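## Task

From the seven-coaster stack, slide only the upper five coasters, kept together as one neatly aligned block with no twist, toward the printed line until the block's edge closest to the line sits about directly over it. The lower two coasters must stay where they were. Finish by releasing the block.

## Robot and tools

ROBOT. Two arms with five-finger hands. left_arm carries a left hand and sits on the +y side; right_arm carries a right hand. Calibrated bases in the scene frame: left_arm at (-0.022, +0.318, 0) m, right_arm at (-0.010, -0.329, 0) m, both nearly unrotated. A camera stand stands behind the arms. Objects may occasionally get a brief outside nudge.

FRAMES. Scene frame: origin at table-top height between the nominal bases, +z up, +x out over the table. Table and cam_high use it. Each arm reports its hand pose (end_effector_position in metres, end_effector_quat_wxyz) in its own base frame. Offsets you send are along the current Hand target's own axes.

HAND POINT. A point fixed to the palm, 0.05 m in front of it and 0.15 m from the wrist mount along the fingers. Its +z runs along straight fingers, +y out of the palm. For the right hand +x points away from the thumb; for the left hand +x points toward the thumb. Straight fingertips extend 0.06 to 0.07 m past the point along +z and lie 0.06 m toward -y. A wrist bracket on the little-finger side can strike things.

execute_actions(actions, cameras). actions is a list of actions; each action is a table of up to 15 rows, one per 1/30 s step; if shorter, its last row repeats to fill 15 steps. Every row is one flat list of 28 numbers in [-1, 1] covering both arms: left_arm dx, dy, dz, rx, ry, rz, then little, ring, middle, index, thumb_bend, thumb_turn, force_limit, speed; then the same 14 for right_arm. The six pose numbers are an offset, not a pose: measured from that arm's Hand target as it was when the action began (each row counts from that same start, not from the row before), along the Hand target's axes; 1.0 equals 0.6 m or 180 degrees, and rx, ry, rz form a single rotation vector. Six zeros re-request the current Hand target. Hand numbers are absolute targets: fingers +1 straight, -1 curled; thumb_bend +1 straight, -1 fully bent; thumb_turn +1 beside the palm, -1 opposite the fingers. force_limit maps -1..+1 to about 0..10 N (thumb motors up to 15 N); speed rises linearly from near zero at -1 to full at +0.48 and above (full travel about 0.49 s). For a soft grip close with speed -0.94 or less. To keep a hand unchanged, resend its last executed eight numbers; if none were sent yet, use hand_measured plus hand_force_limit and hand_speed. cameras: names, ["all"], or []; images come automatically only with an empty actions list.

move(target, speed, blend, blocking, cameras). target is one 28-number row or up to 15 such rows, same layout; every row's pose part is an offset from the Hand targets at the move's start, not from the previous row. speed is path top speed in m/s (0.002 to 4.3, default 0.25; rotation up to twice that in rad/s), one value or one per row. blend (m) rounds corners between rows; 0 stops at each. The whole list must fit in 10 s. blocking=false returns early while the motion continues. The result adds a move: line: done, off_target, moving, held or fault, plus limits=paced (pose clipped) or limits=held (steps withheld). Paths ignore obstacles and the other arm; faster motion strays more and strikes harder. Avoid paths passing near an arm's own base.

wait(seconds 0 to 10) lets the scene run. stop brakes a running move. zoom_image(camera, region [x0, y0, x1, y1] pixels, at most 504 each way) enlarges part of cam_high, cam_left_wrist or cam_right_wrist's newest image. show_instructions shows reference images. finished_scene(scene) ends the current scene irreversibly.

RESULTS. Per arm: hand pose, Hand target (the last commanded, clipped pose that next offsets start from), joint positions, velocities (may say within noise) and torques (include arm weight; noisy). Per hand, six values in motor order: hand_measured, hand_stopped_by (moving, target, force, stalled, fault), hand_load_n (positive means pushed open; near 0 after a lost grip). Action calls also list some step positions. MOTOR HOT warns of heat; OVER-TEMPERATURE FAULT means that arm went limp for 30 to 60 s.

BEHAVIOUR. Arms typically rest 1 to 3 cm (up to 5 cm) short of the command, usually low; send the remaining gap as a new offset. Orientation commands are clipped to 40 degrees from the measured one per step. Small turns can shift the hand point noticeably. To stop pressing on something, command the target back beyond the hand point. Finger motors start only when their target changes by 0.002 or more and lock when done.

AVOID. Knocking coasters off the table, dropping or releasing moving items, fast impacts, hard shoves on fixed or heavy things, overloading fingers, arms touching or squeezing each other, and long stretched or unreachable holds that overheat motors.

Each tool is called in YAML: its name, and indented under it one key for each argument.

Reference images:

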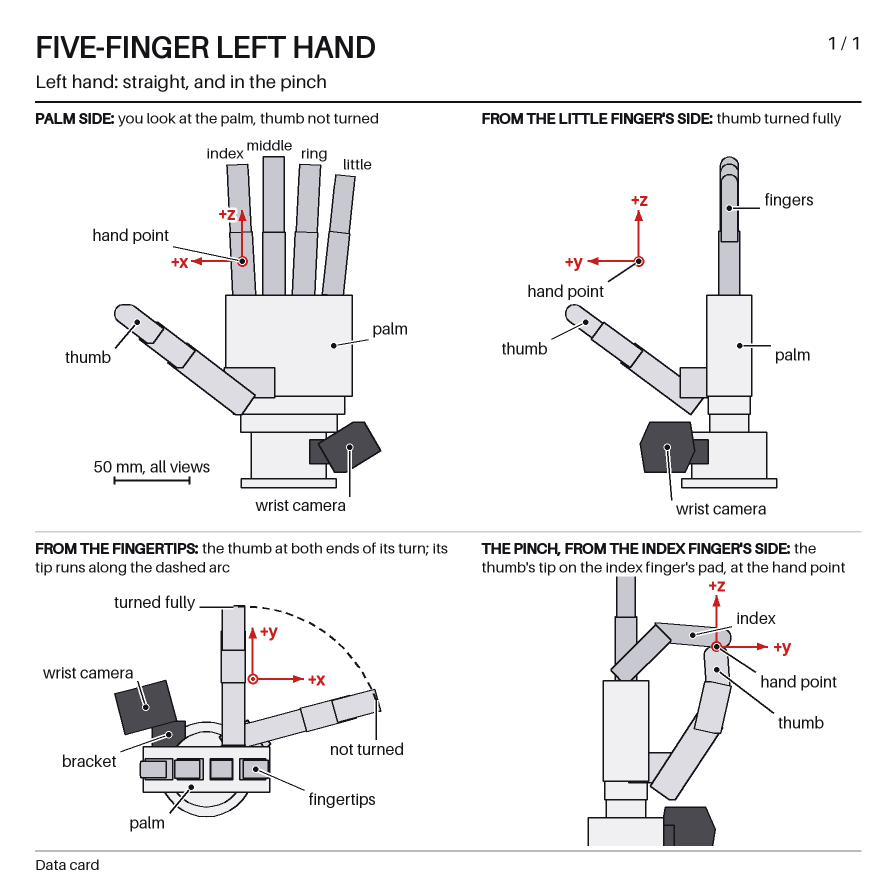

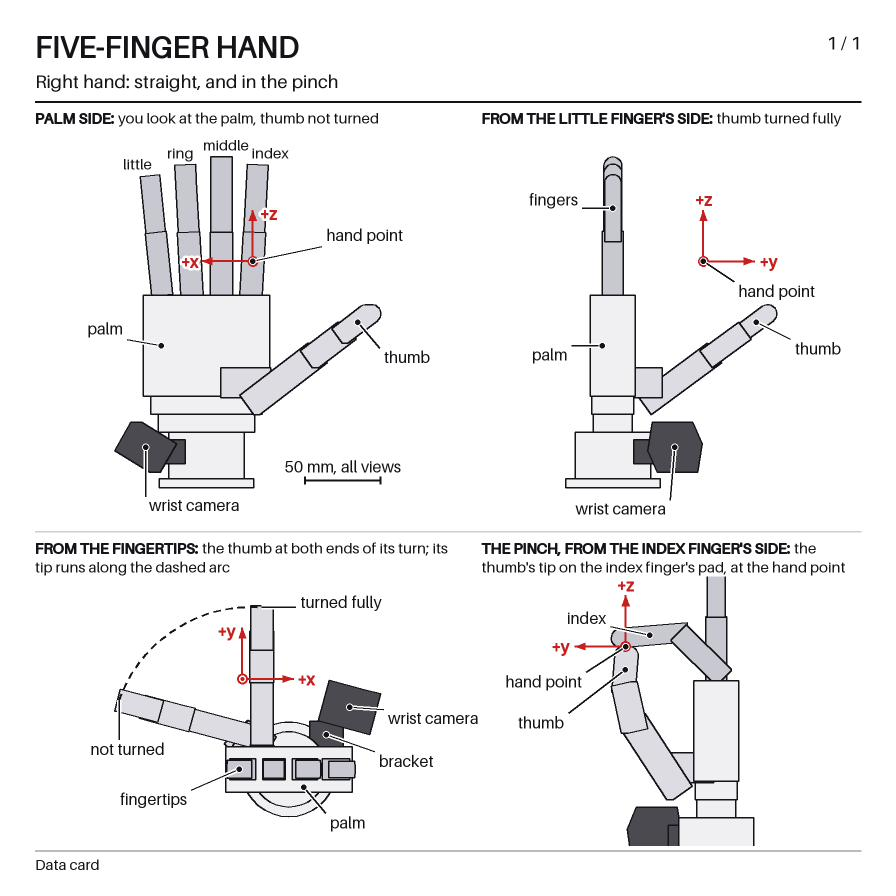

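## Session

Scene 2 done. Now scene 3.

execute_actions:
  actions: []
  cameras: ["all"]

zoom_image:
  camera: "cam_high"
  region: [380, 200, 560, 380]

Scene clock: 0.00 s.
left_arm: end_effector_position=(+0.2087, -0.4011, +0.3133) hand_measured=(+1.000, +1.000, +1.000, +1.000, +1.000, +1.000) hand_load_n=(+0.0, +0.0, +0.0, +0.0, +0.0, +0.0) hand_stopped_by=(target, target, target, target, target, target) hand_force_limit=0.00 hand_speed=-0.80 end_effector_quat_wxyz=(-0.127, -0.243, +0.654, -0.706) | right_arm: end_effector_position=(+0.5810, +0.1979, +0.3462) hand_measured=(+1.000, +1.000, +1.000, +1.000, +1.000, +1.000) hand_load_n=(+0.0, +0.0, +0.0, +0.0, +0.0, +0.0) hand_stopped_by=(target, target, target, target, target, target) hand_force_limit=0.00 hand_speed=-0.80 end_effector_quat_wxyz=(+0.168, -0.426, +0.882, +0.111)
Joint positions: left_arm=[-0.711 1.008 0.617 0.426 0.682 -0.556] | right_arm=[0.128 1.845 2.121 -1.588 -0.316 0.841]
Joint velocities: within noise
Joint torques (N m): no reading
Heat: left arm: hottest elbow 28 °C; right arm: hottest wrist pitch 26 °C.
Hand target: left_arm +0.2119, -0.4040, +0.3267; -0.122, -0.234, +0.649, -0.714 | right_arm +0.5853, +0.1985, +0.3521; +0.176, -0.426, +0.881, +0.108
camera_calibration:
cam_left_wrist: T_world_to_cam=[[0.252241, 0.0305225, 0.967183, -0.338741], [-0.909641, 0.34838, 0.22624, 0.261783], [-0.330042, -0.936856, 0.11564, -0.222133], [0, 0, 0, 1]] pos_world=[0.25026, -0.288967, 0.294087]
cam_right_wrist: T_world_to_cam=[[-0.906618, 0.41548, -0.0736206, 0.469646], [0.207788, 0.591465, 0.779098, -0.502126], [0.367243, 0.691047, -0.622564, -0.0209769], [0, 0, 0, 1]] pos_world=[0.537829, 0.116357, 0.412721]

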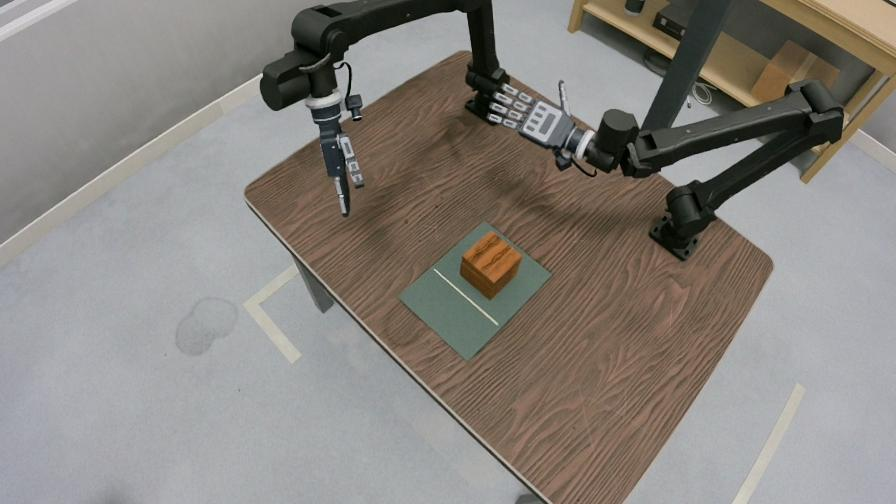

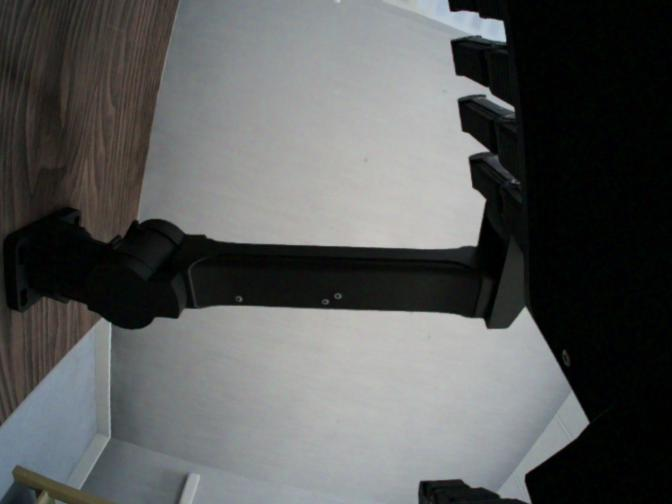

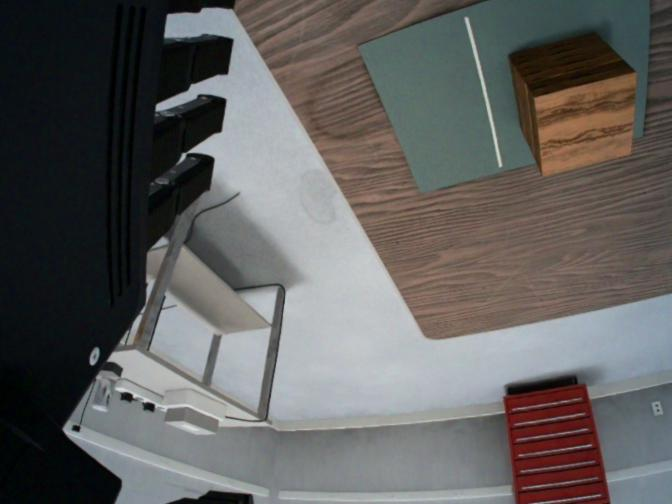

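Scaled by 2.800 from the camera's 896x504 image, which has a finer 1280x720 frame.

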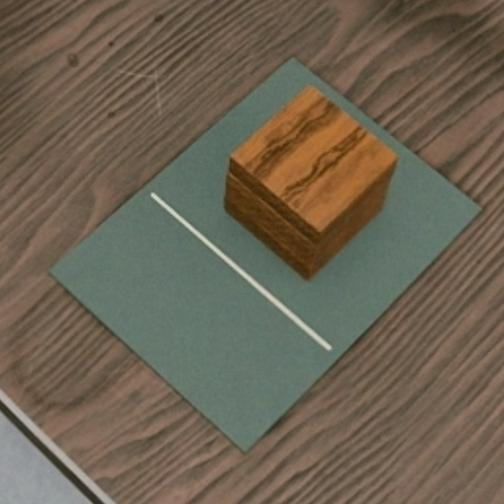

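zoom_image:
  camera: "cam_high"
  region: [430, 220, 530, 320]

Scaled by 5.040 from the camera's 896x504 image, which has a finer 1280x720 frame.

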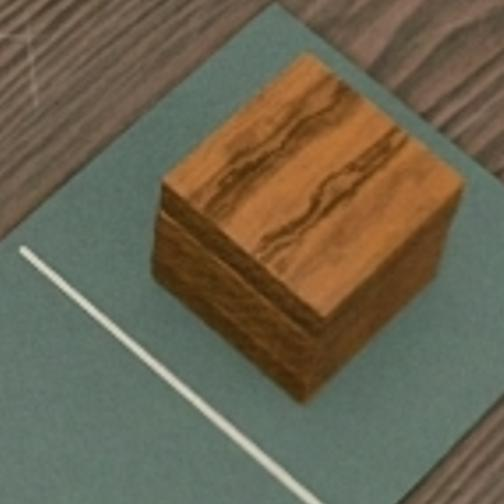

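move:
  target:
    - [-0.1325,0.0432,-0.0043,-0.1286,-0.2210,-0.1493,-1,1,-1,1,1,-1,0,0,0.0737,0.1010,0.0012,0.0698,-0.1555,-0.2001,1,1,1,1,1,1,0,0]
    - [-0.2405,0.1372,-0.1422,-0.2588,-0.4456,-0.1766,-1,1,-1,1,1,-1,0,0,0.2453,0.1455,0.1390,0.2148,-0.2751,-0.4163,1,1,1,1,1,1,0,0]
    - [-0.2405,0.1372,-0.1422,-0.2588,-0.4456,-0.1766,-1,1,-1,1,1,-1,0,0,0.3285,0.1920,0.2508,0.2532,-0.3271,-0.4833,1,1,1,1,1,1,0,0]
  blend: [0.03,0.03,0]
  cameras: ["all"]

zoom_image:
  camera: "cam_right_wrist"
  region: [300, 100, 540, 340]

Scene clock: 76.27 s.
left_arm: end_effector_position=(+0.2732, -0.2999, +0.1707) hand_measured=(-1.000, +1.000, -1.000, +1.000, +1.000, -1.000) hand_load_n=(+0.0, +0.0, +0.0, +0.0, +0.0, +0.0) hand_stopped_by=(target, target, target, target, target, target) hand_force_limit=0.00 hand_speed=0.00 end_effector_quat_wxyz=(-0.061, +0.709, -0.701, +0.055) | right_arm: end_effector_position=(+0.4147, +0.1826, +0.1478) hand_measured=(+1.000, +1.000, +1.000, +1.000, +1.000, +1.000) hand_load_n=(+0.0, +0.0, +0.0, +0.0, +0.0, -0.5) hand_stopped_by=(target, target, target, target, target, target) hand_force_limit=0.00 hand_speed=0.00 end_effector_quat_wxyz=(+0.688, -0.688, +0.156, -0.169)
Joint positions: left_arm=[-0.731 1.389 1.206 -1.272 -0.116 -0.735] | right_arm=[-0.012 1.473 0.54 0.942 -1.118 -0.01]
Joint torques (N m): left_arm=[-0.03 -6.65 13.27 0.13 -0.1 -0.01] | right_arm=[-0.26 -8.18 5.04 3.03 -0.02 -0.03]
Heat: left arm: hottest elbow 34 °C; right arm: hottest elbow 34 °C.
Hand target: left_arm +0.2817, -0.3119, +0.1799; -0.062, +0.709, -0.699, +0.061 | right_arm +0.4141, +0.1799, +0.1399; +0.688, -0.687, +0.164, -0.165
Off the commanded pose: left_arm 0.017 m, 1 deg | right_arm 0.008 m, 1 deg.
move: off_target (left_arm)
camera_calibration:
cam_left_wrist: T_world_to_cam=[[0.958141, -0.262679, 0.11387, -0.355277], [-0.285492, -0.846803, 0.448797, -0.249512], [-0.021464, -0.462519, -0.886349, 0.139435], [0, 0, 0, 1]] pos_world=[0.272165, -0.24012, 0.276023]
cam_right_wrist: T_world_to_cam=[[0.260924, -0.097692, -0.960404, 0.0511831], [-0.965194, -0.0448283, -0.257665, 0.451972], [-0.0178814, 0.994207, -0.105989, -0.0447787], [0, 0, 0, 1]] pos_world=[0.422085, 0.0697806, 0.160868]

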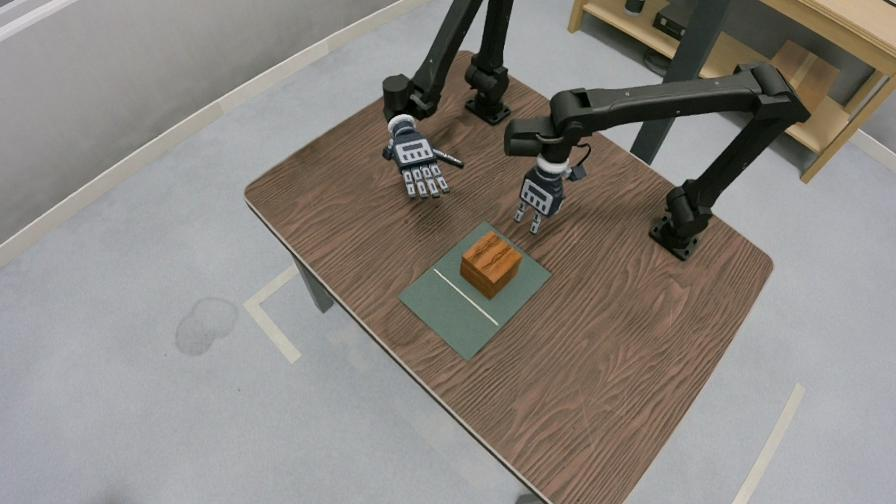

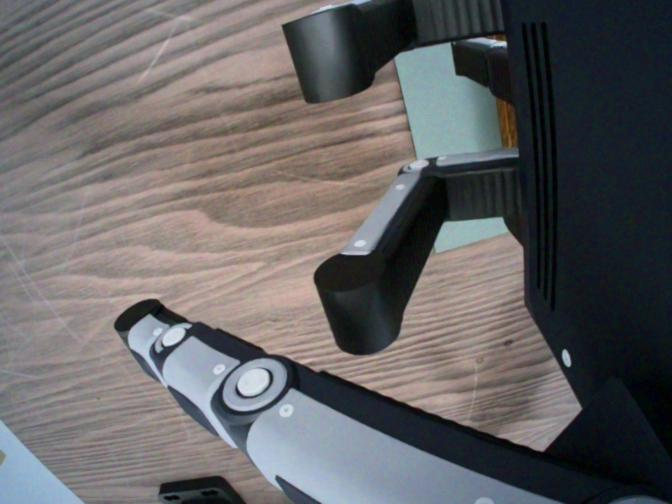

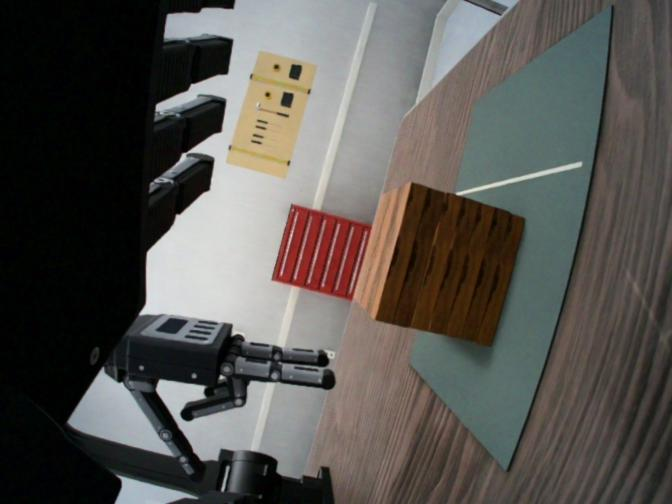

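Scaled by 2.100 from the camera's 672x504 image, which has a finer 960x720 frame.

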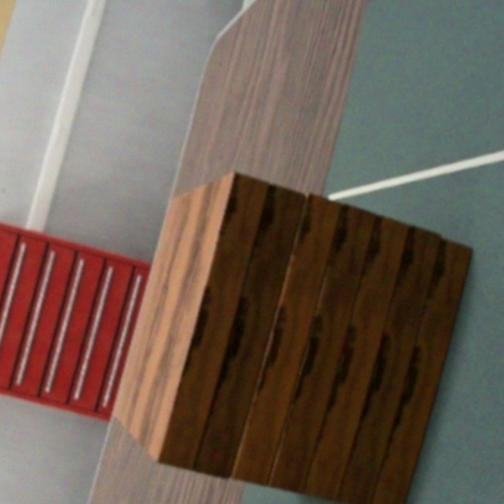

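move:
  target:
    - [0,0.0207,0.1177,0,0,0,-1,1,-1,1,1,-1,0,0,0,0.147,0,0,0,0,1,1,1,1,1,1,0,0]
    - [0.0233,-0.0285,0.1264,0,0,0,-1,1,-1,1,1,-1,0,0,0,0.147,0,0,0,0,1,1,1,1,1,1,0,0]
  speed: 0.1
  cameras: ["cam_right_wrist","cam_high"]

zoom_image:
  camera: "cam_right_wrist"
  region: [220, 120, 450, 360]

zoom_image:
  camera: "cam_high"
  region: [450, 200, 550, 300]

Scene clock: 91.33 s.
left_arm: end_effector_position=(+0.2945, -0.3147, +0.1017) hand_measured=(-1.000, +1.000, -1.000, +1.000, +1.000, -1.000) hand_load_n=(+0.0, +0.0, +0.0, -0.5, +0.0, +0.0) hand_stopped_by=(target, target, target, target, target, target) hand_force_limit=0.00 hand_speed=0.00 end_effector_quat_wxyz=(-0.061, +0.710, -0.700, +0.046) | right_arm: end_effector_position=(+0.4148, +0.1826, +0.0580) hand_measured=(+1.000, +1.000, +1.000, +1.000, +1.000, +1.000) hand_load_n=(+0.0, +0.0, +0.0, +0.0, +0.0, +0.0) hand_stopped_by=(target, target, target, target, target, target) hand_force_limit=0.00 hand_speed=0.00 end_effector_quat_wxyz=(+0.688, -0.688, +0.158, -0.168)
Joint positions: left_arm=[-0.724 1.515 1.153 -1.109 -0.117 -0.733] | right_arm=[-0.012 1.796 0.511 1.291 -1.118 -0.009]
Joint torques (N m): left_arm=[1.14 -8.12 12.49 0.94 0 0.19] | right_arm=[-0.21 -10.23 2.97 3.07 -0.03 -0.03]
Heat: left arm: hottest elbow 35 °C; right arm: hottest elbow 32 °C.
Hand target: left_arm +0.3119, -0.3254, +0.1083; -0.062, +0.710, -0.699, +0.061 | right_arm +0.4141, +0.1800, +0.0516; +0.688, -0.687, +0.164, -0.164
Off the commanded pose: left_arm 0.021 m, 2 deg | right_arm 0.007 m, 1 deg.
move: off_target (left_arm)
camera_calibration:
cam_right_wrist: T_world_to_cam=[[0.255935, -0.0970071, -0.961814, -0.0329571], [-0.966518, -0.0446643, -0.252682, 0.42922], [-0.0184468, 0.994281, -0.10519, -0.0541164], [0, 0, 0, 1]] pos_world=[0.422286, 0.0697806, 0.0710649]
Images, in order (width x height): cam_high 896x504, cam_right_wrist 672x504.

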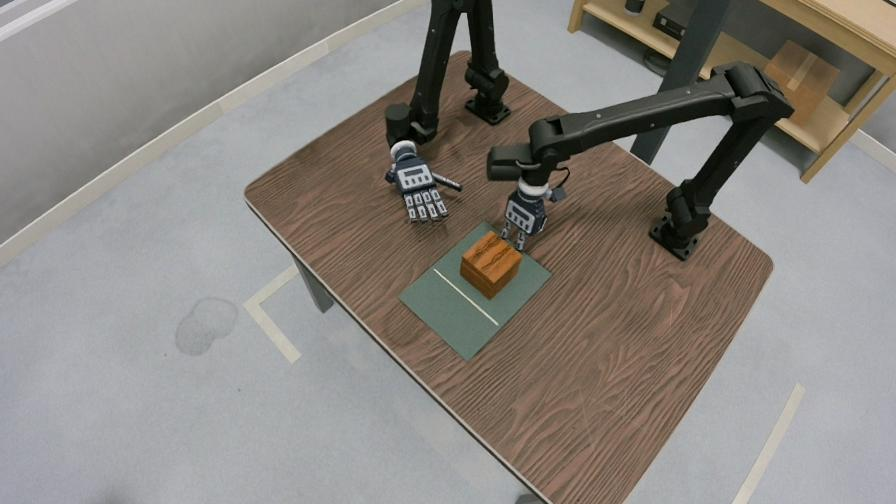

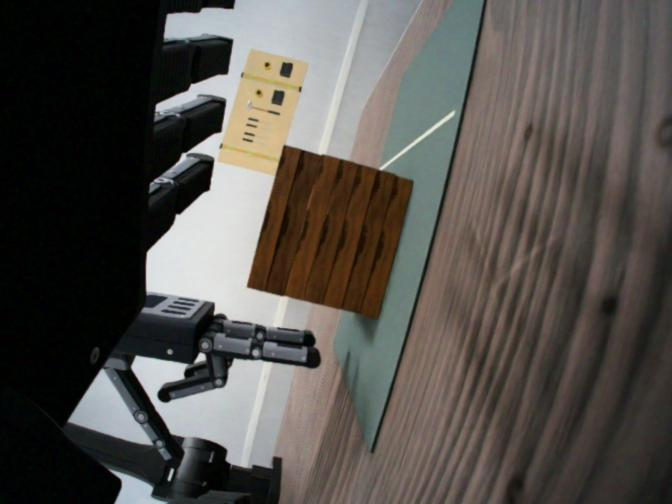

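Scaled by 2.100 from the camera's 672x504 image, which has a finer 960x720 frame.

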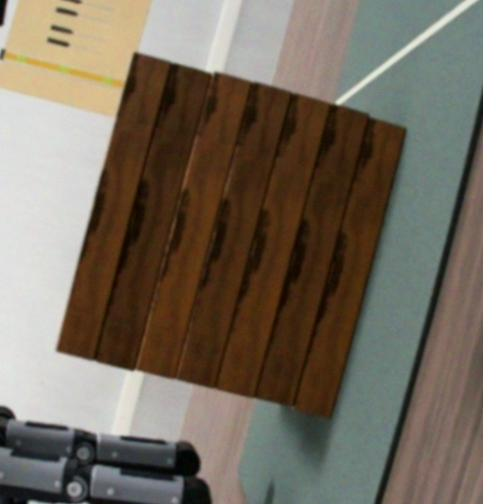

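Scaled by 5.040 from the camera's 896x504 image, which has a finer 1280x720 frame.

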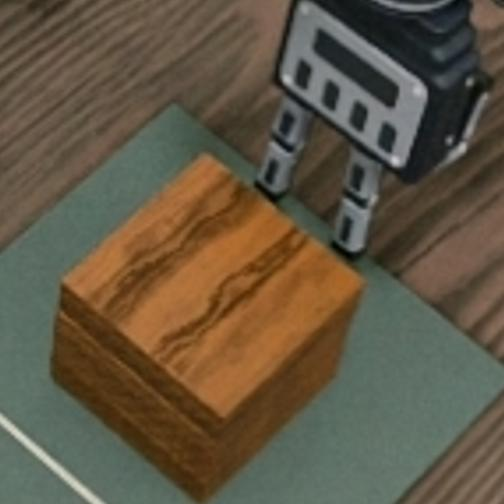

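move:
  target:
    - [0,-0.0485,0.0094,0,0,0,-1,1,-1,1,1,-1,0,0,0,0,0,0,0,0,1,1,1,1,1,1,0,0]
  speed: 0.05
  cameras: ["cam_right_wrist","cam_high"]

zoom_image:
  camera: "cam_right_wrist"
  region: [220, 120, 450, 360]

zoom_image:
  camera: "cam_high"
  region: [450, 200, 550, 300]

Scene clock: 109.30 s.
left_arm: end_effector_position=(+0.3247, -0.3152, +0.1033) hand_measured=(-1.000, +1.000, -1.000, +1.000, +1.000, -1.000) hand_load_n=(+0.0, +0.0, +0.0, +0.0, +0.0, +0.0) hand_stopped_by=(target, target, target, target, target, target) hand_force_limit=0.00 hand_speed=0.00 end_effector_quat_wxyz=(-0.061, +0.711, -0.699, +0.050) | right_arm: end_effector_position=(+0.4148, +0.1826, +0.0580) hand_measured=(+1.000, +1.000, +1.000, +1.000, +1.000, +1.000) hand_load_n=(-0.5, +0.0, +0.0, +0.0, +0.0, -0.5) hand_stopped_by=(target, target, target, target, target, target) hand_force_limit=0.00 hand_speed=0.00 end_effector_quat_wxyz=(+0.688, -0.688, +0.158, -0.168)
Joint positions: left_arm=[-0.681 1.566 1.215 -1.109 -0.112 -0.693] | right_arm=[-0.012 1.796 0.511 1.291 -1.118 -0.009]
Joint torques (N m): left_arm=[1.03 -8.59 12.63 0.85 0.06 0.22] | right_arm=[-0.26 -10.23 3.02 3.07 -0.02 -0.02]
Heat: left arm: hottest elbow 38 °C; right arm: hottest elbow 30 °C.
Hand target: left_arm +0.3416, -0.3250, +0.1078; -0.062, +0.709, -0.699, +0.061 | right_arm +0.4141, +0.1800, +0.0516; +0.688, -0.687, +0.164, -0.164
Off the commanded pose: left_arm 0.020 m, 1 deg | right_arm 0.007 m, 1 deg.
move: off_target (left_arm)
camera_calibration:
cam_right_wrist: T_world_to_cam=[[0.255935, -0.0970071, -0.961814, -0.0329571], [-0.966518, -0.0446643, -0.252682, 0.42922], [-0.0184468, 0.994281, -0.10519, -0.0541164], [0, 0, 0, 1]] pos_world=[0.422286, 0.0697806, 0.0710649]
Images, in order (width x height): cam_high 896x504, cam_right_wrist 672x504.

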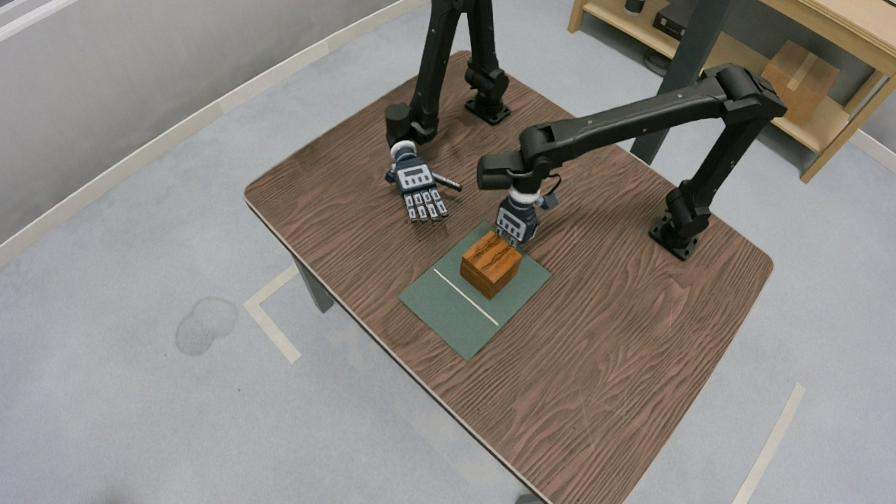

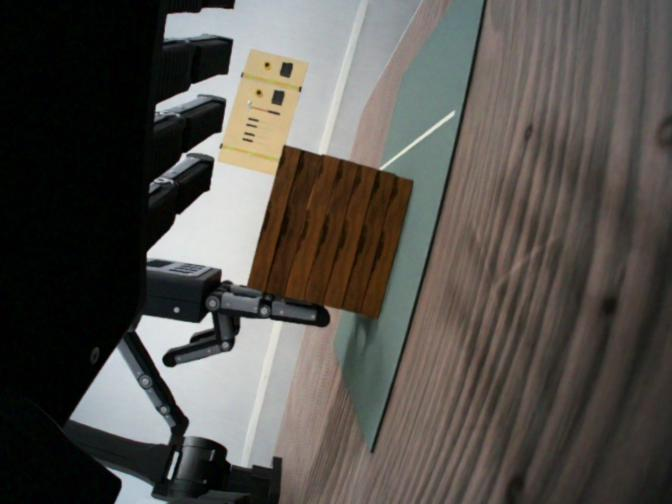

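Scaled by 2.100 from the camera's 672x504 image, which has a finer 960x720 frame.

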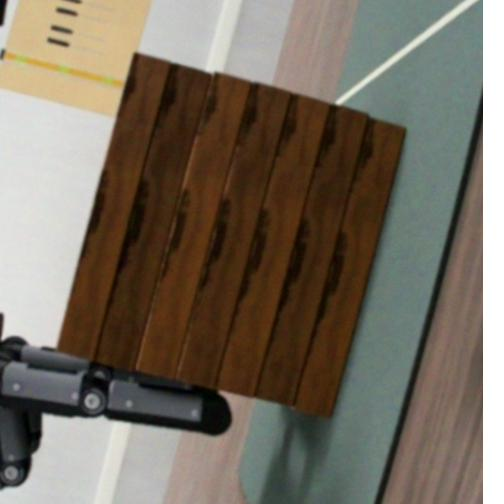

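Scaled by 5.040 from the camera's 896x504 image, which has a finer 1280x720 frame.

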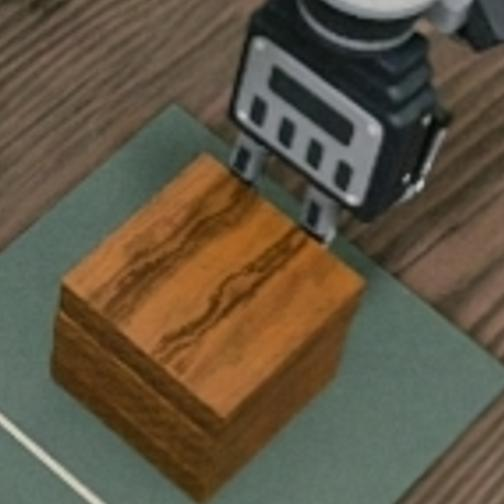

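zoom_image:
  camera: "cam_high"
  region: [485, 200, 535, 260]

Scaled by 8.400 from the camera's 896x504 image, which has a finer 1280x720 frame.

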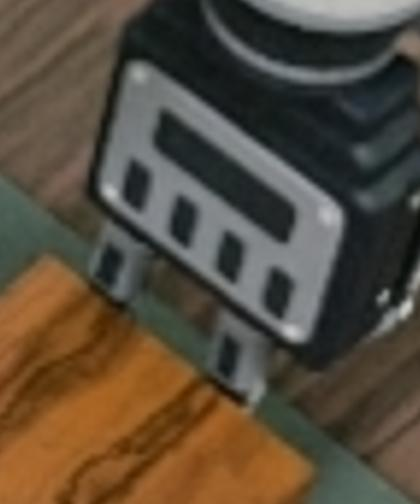

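move:
  target:
    - [-0.0025,-0.0230,0.0040,0,0,0,-1,1,-1,1,1,-1,0,0,0,0,0,0,0,0,1,1,1,1,1,1,0,0]
  speed: 0.04
  cameras: ["cam_right_wrist","cam_high"]

zoom_image:
  camera: "cam_right_wrist"
  region: [220, 120, 450, 360]

zoom_image:
  camera: "cam_high"
  region: [430, 220, 530, 320]

Scene clock: 135.37 s.
left_arm: end_effector_position=(+0.3363, -0.3153, +0.1037) hand_measured=(-1.000, +1.000, -1.000, +1.000, +1.000, -1.000) hand_load_n=(+0.0, -1.5, +0.0, +0.0, +0.0, +0.0) hand_stopped_by=(target, target, target, target, target, target) hand_force_limit=0.00 hand_speed=0.00 end_effector_quat_wxyz=(-0.059, +0.710, -0.700, +0.052) | right_arm: end_effector_position=(+0.4148, +0.1826, +0.0580) hand_measured=(+1.000, +1.000, +1.000, +1.000, +1.000, +1.000) hand_load_n=(+0.0, +0.0, +0.0, +0.0, +0.0, +0.0) hand_stopped_by=(target, target, target, target, target, target) hand_force_limit=0.00 hand_speed=0.00 end_effector_quat_wxyz=(+0.688, -0.688, +0.158, -0.168)
Joint positions: left_arm=[-0.664 1.586 1.241 -1.109 -0.106 -0.673] | right_arm=[-0.012 1.796 0.511 1.291 -1.118 -0.009]
Joint torques (N m): left_arm=[1.38 -8.64 13.01 0.73 -0.08 0.21] | right_arm=[-0.15 -10.34 2.99 3.08 -0.03 -0.03]
Heat: left arm: hottest elbow 39 °C; right arm: hottest elbow 28 °C.
Hand target: left_arm +0.3555, -0.3232, +0.1077; -0.062, +0.709, -0.699, +0.061 | right_arm +0.4141, +0.1800, +0.0516; +0.688, -0.687, +0.164, -0.164
Off the commanded pose: left_arm 0.021 m, 1 deg | right_arm 0.007 m, 1 deg.
move: off_target (left_arm)
camera_calibration:
cam_right_wrist: T_world_to_cam=[[0.255935, -0.0970071, -0.961814, -0.0329571], [-0.966518, -0.0446643, -0.252682, 0.42922], [-0.0184468, 0.994281, -0.10519, -0.0541164], [0, 0, 0, 1]] pos_world=[0.422286, 0.0697806, 0.0710649]
Images, in order (width x height): cam_high 896x504, cam_right_wrist 672x504.

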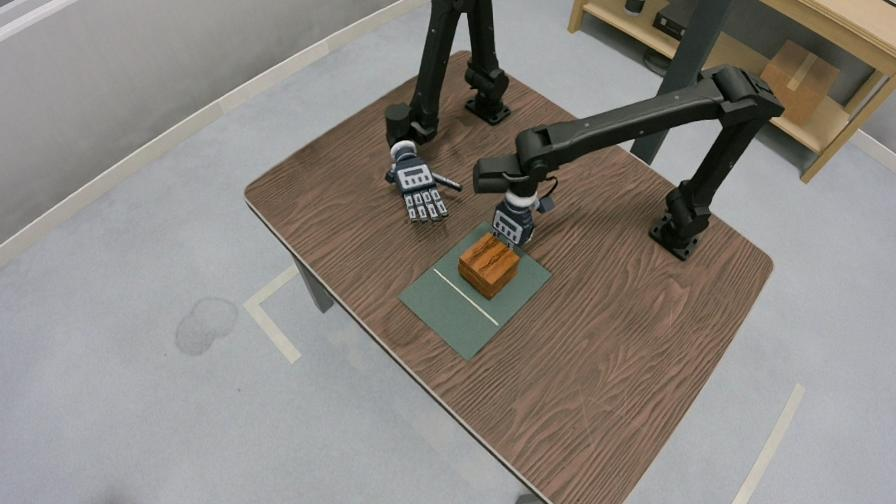

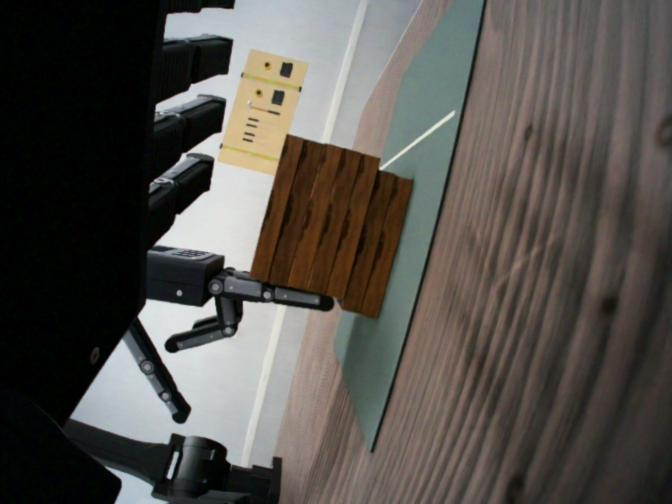

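Scaled by 2.100 from the camera's 672x504 image, which has a finer 960x720 frame.

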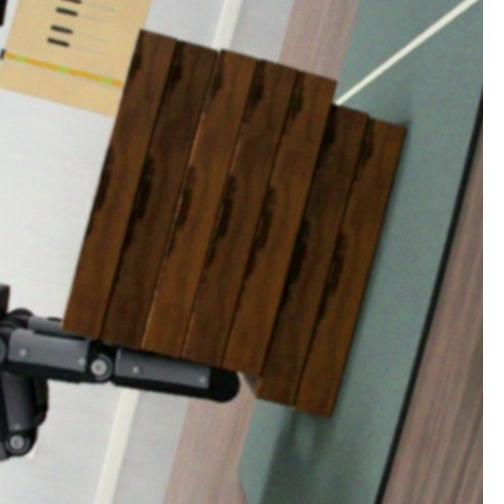

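Scaled by 5.040 from the camera's 896x504 image, which has a finer 1280x720 frame.

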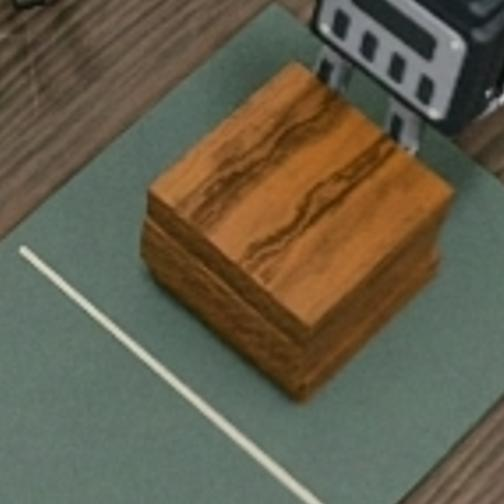

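move:
  target:
    - [-0.0025,-0.0222,0.0038,0,0,0,-1,1,-1,1,1,-1,0,0,0,0,0,0,0,0,1,1,1,1,1,1,0,0]
  speed: 0.04
  cameras: ["cam_right_wrist","cam_high"]

zoom_image:
  camera: "cam_right_wrist"
  region: [220, 100, 450, 340]

zoom_image:
  camera: "cam_high"
  region: [430, 220, 530, 320]

Scene clock: 148.73 s.
left_arm: end_effector_position=(+0.3501, -0.3149, +0.1039) hand_measured=(-1.000, +1.000, -1.000, +1.000, +1.000, -1.000) hand_load_n=(+0.0, -1.5, +0.0, -0.5, +0.0, +0.0) hand_stopped_by=(target, target, target, target, target, target) hand_force_limit=0.00 hand_speed=0.00 end_effector_quat_wxyz=(-0.059, +0.710, -0.700, +0.053) | right_arm: end_effector_position=(+0.4148, +0.1826, +0.0580) hand_measured=(+1.000, +1.000, +1.000, +1.000, +1.000, +1.000) hand_load_n=(+0.0, +0.0, +0.0, +0.0, +0.0, +0.0) hand_stopped_by=(target, target, target, target, target, target) hand_force_limit=0.00 hand_speed=0.00 end_effector_quat_wxyz=(+0.688, -0.688, +0.158, -0.168)
Joint positions: left_arm=[-0.645 1.61 1.27 -1.109 -0.103 -0.653] | right_arm=[-0.012 1.796 0.511 1.291 -1.118 -0.009]
Joint torques (N m): left_arm=[1.32 -9.05 13.07 0.61 -0.09 0.26] | right_arm=[-0.15 -10.29 3 3.07 -0.02 -0.03]
Heat: left arm: hottest elbow 38 °C; right arm: hottest elbow 28 °C.
Hand target: left_arm +0.3689, -0.3217, +0.1079; -0.062, +0.709, -0.699, +0.061 | right_arm +0.4141, +0.1800, +0.0516; +0.688, -0.687, +0.164, -0.164
Off the commanded pose: left_arm 0.020 m, 1 deg | right_arm 0.007 m, 1 deg.
move: off_target (left_arm)
camera_calibration:
cam_right_wrist: T_world_to_cam=[[0.255935, -0.0970071, -0.961814, -0.0329571], [-0.966518, -0.0446643, -0.252682, 0.42922], [-0.0184468, 0.994281, -0.10519, -0.0541164], [0, 0, 0, 1]] pos_world=[0.422286, 0.0697806, 0.0710649]
Images, in order (width x height): cam_high 896x504, cam_right_wrist 672x504.

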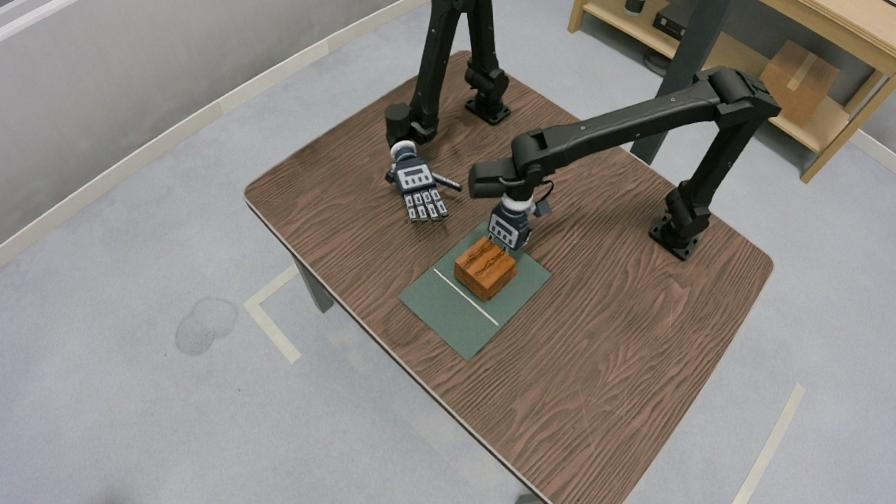

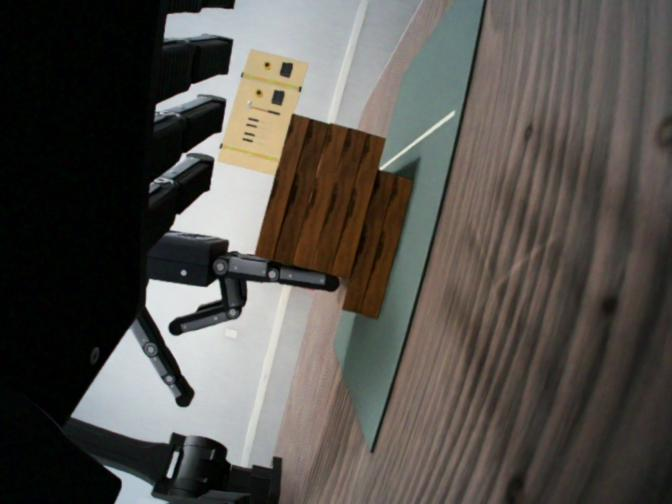

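Scaled by 2.100 from the camera's 672x504 image, which has a finer 960x720 frame.

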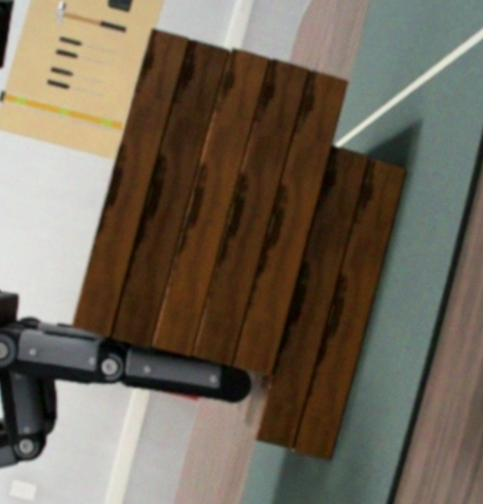

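Scaled by 5.040 from the camera's 896x504 image, which has a finer 1280x720 frame.

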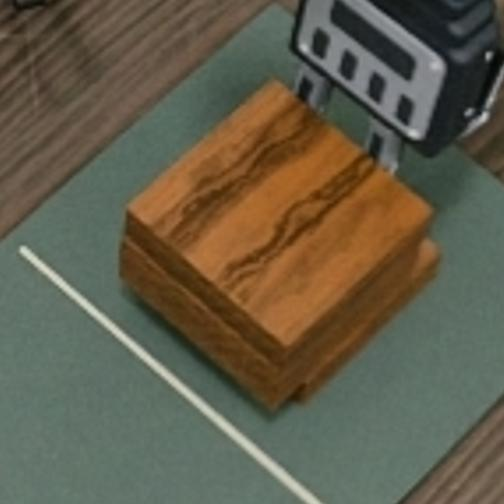

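move:
  target:
    - [-0.0025,-0.0179,0.0031,0,0,0,-1,1,-1,1,1,-1,0,0,0,0,0,0,0,0,1,1,1,1,1,1,0,0]
  speed: 0.04
  cameras: ["cam_right_wrist","cam_high"]

zoom_image:
  camera: "cam_high"
  region: [430, 220, 530, 320]

Scene clock: 158.63 s.
left_arm: end_effector_position=(+0.3616, -0.3142, +0.1041) hand_measured=(-1.000, +1.000, -1.000, +1.000, +1.000, -1.000) hand_load_n=(+0.0, -1.5, +0.0, -0.5, +0.0, +0.0) hand_stopped_by=(target, target, target, target, target, target) hand_force_limit=0.00 hand_speed=0.00 end_effector_quat_wxyz=(-0.059, +0.710, -0.700, +0.055) | right_arm: end_effector_position=(+0.4148, +0.1826, +0.0580) hand_measured=(+1.000, +1.000, +1.000, +1.000, +1.000, +1.000) hand_load_n=(+0.0, +0.0, +0.0, +0.0, +0.0, +0.0) hand_stopped_by=(target, target, target, target, target, target) hand_force_limit=0.00 hand_speed=0.00 end_effector_quat_wxyz=(+0.688, -0.688, +0.158, -0.168)
Joint positions: left_arm=[-0.629 1.629 1.294 -1.109 -0.101 -0.637] | right_arm=[-0.012 1.796 0.511 1.291 -1.118 -0.009]
Joint torques (N m): left_arm=[1.32 -9.41 13.14 0.47 -0.09 0.22] | right_arm=[-0.21 -10.29 2.97 3.07 -0.03 -0.03]
Heat: left arm: hottest elbow 39 °C; right arm: hottest elbow 27 °C.
Hand target: left_arm +0.3800, -0.3200, +0.1079; -0.062, +0.710, -0.699, +0.061 | right_arm +0.4141, +0.1800, +0.0516; +0.688, -0.687, +0.164, -0.164
Off the commanded pose: left_arm 0.019 m, 1 deg | right_arm 0.007 m, 1 deg.
move: off_target (left_arm)
camera_calibration:
cam_right_wrist: T_world_to_cam=[[0.255935, -0.0970071, -0.961814, -0.0329571], [-0.966518, -0.0446643, -0.252682, 0.42922], [-0.0184468, 0.994281, -0.10519, -0.0541164], [0, 0, 0, 1]] pos_world=[0.422286, 0.0697806, 0.0710649]
Images, in order (width x height): cam_high 896x504, cam_right_wrist 672x504.

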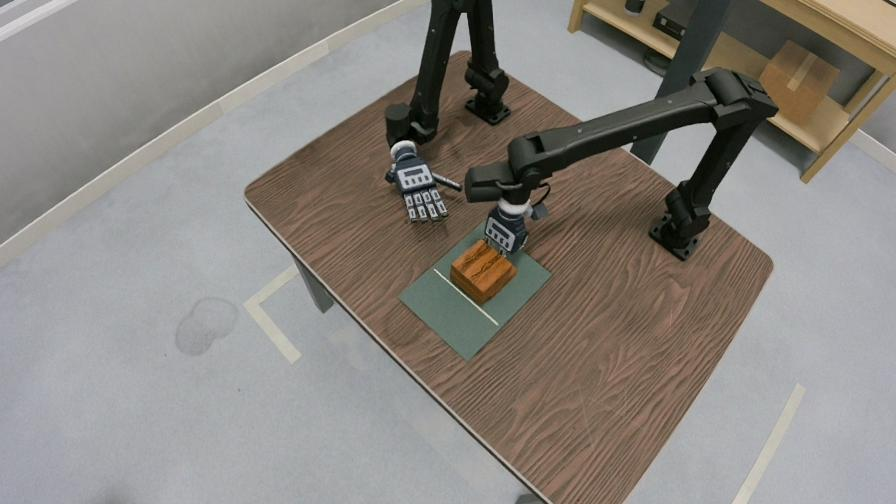

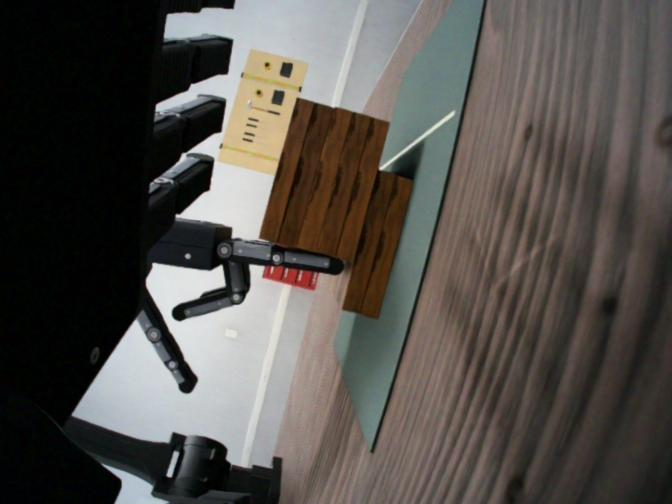

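Scaled by 5.040 from the camera's 896x504 image, which has a finer 1280x720 frame.

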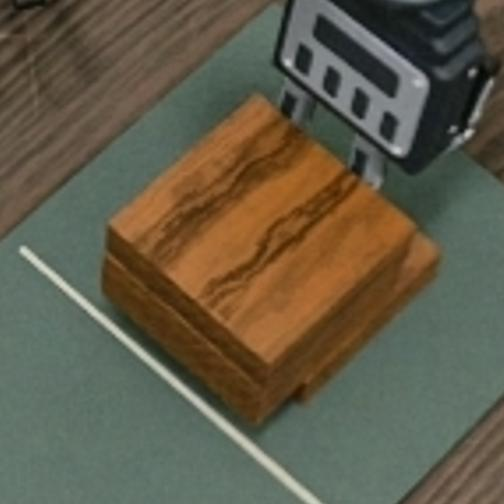

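move:
  target:
    - [0,0.0657,-0.0116,0,0,0,-1,1,-1,1,1,-1,0,0,0,0,0,0,0,0,1,1,1,1,1,1,0,0]
    - [0,0.09,-0.16,0,0,0,-1,1,-1,1,1,-1,0,0,0,0,0,0,0,0,1,1,1,1,1,1,0,0]
  speed: 0.1
  cameras: ["cam_right_wrist","cam_high"]

zoom_image:
  camera: "cam_right_wrist"
  region: [220, 80, 450, 340]

zoom_image:
  camera: "cam_high"
  region: [430, 220, 530, 320]

Scene clock: 167.53 s.
left_arm: end_effector_position=(+0.3032, -0.3108, +0.1705) hand_measured=(-1.000, +1.000, -1.000, +1.000, +1.000, -1.000) hand_load_n=(+0.0, +0.0, +0.0, +0.0, +0.0, +0.5) hand_stopped_by=(target, target, target, target, target, target) hand_force_limit=0.00 hand_speed=0.00 end_effector_quat_wxyz=(-0.059, +0.708, -0.702, +0.038) | right_arm: end_effector_position=(+0.4148, +0.1826, +0.0580) hand_measured=(+1.000, +1.000, +1.000, +1.000, +1.000, +1.000) hand_load_n=(+0.0, +0.0, +0.0, +0.0, +0.0, +0.0) hand_stopped_by=(target, target, target, target, target, target) hand_force_limit=0.00 hand_speed=0.00 end_effector_quat_wxyz=(+0.688, -0.688, +0.158, -0.168)
Joint positions: left_arm=[-0.704 1.489 1.31 -1.307 -0.112 -0.707] | right_arm=[-0.012 1.796 0.511 1.291 -1.118 -0.009]
Joint torques (N m): left_arm=[0.03 -10.87 13.03 -0.02 -0.1 -0.01] | right_arm=[-0.21 -10.29 2.97 3.06 -0.02 -0.03]
Heat: left arm: hottest elbow 39 °C; right arm: hottest elbow 27 °C.
Hand target: left_arm +0.3102, -0.3210, +0.1931; -0.062, +0.709, -0.699, +0.061 | right_arm +0.4141, +0.1800, +0.0516; +0.688, -0.687, +0.164, -0.164
Off the commanded pose: left_arm 0.026 m, 3 deg | right_arm 0.007 m, 1 deg.
move: off_target (left_arm)
camera_calibration:
cam_right_wrist: T_world_to_cam=[[0.255935, -0.0970071, -0.961814, -0.0329571], [-0.966518, -0.0446643, -0.252682, 0.42922], [-0.0184468, 0.994281, -0.10519, -0.0541164], [0, 0, 0, 1]] pos_world=[0.422286, 0.0697806, 0.0710649]
Images, in order (width x height): cam_high 896x504, cam_right_wrist 672x504.

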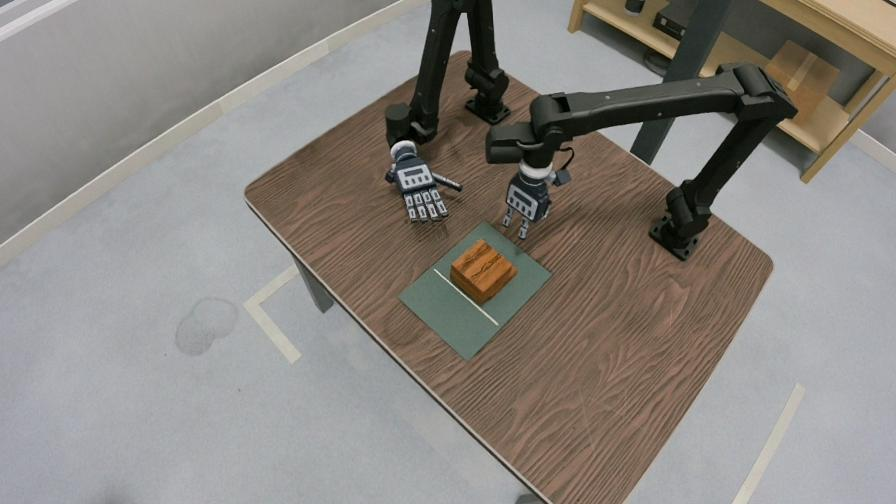

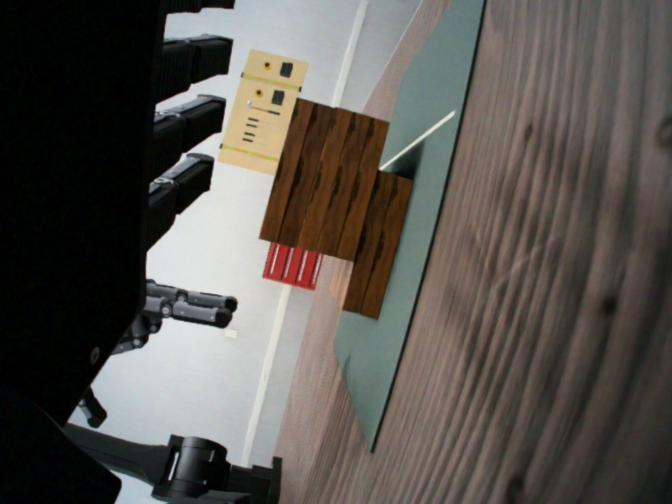

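Scaled by 1.938 from the camera's 672x504 image, which has a finer 960x720 frame.

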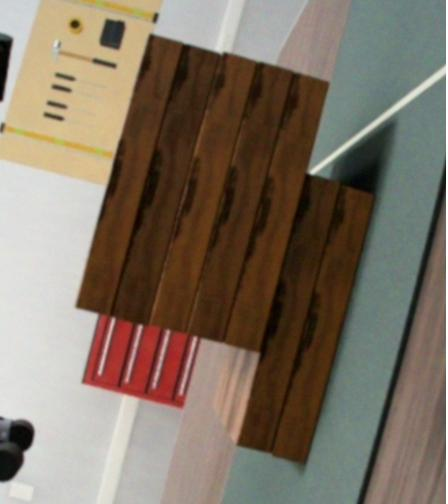

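Scaled by 5.040 from the camera's 896x504 image, which has a finer 1280x720 frame.

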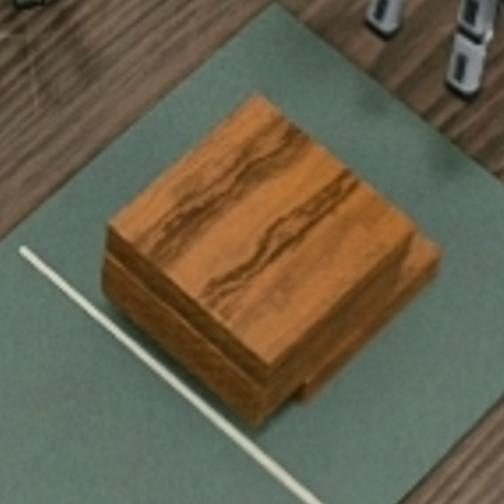

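finished_scene:
  scene: 3

The scene is finished: the task was done.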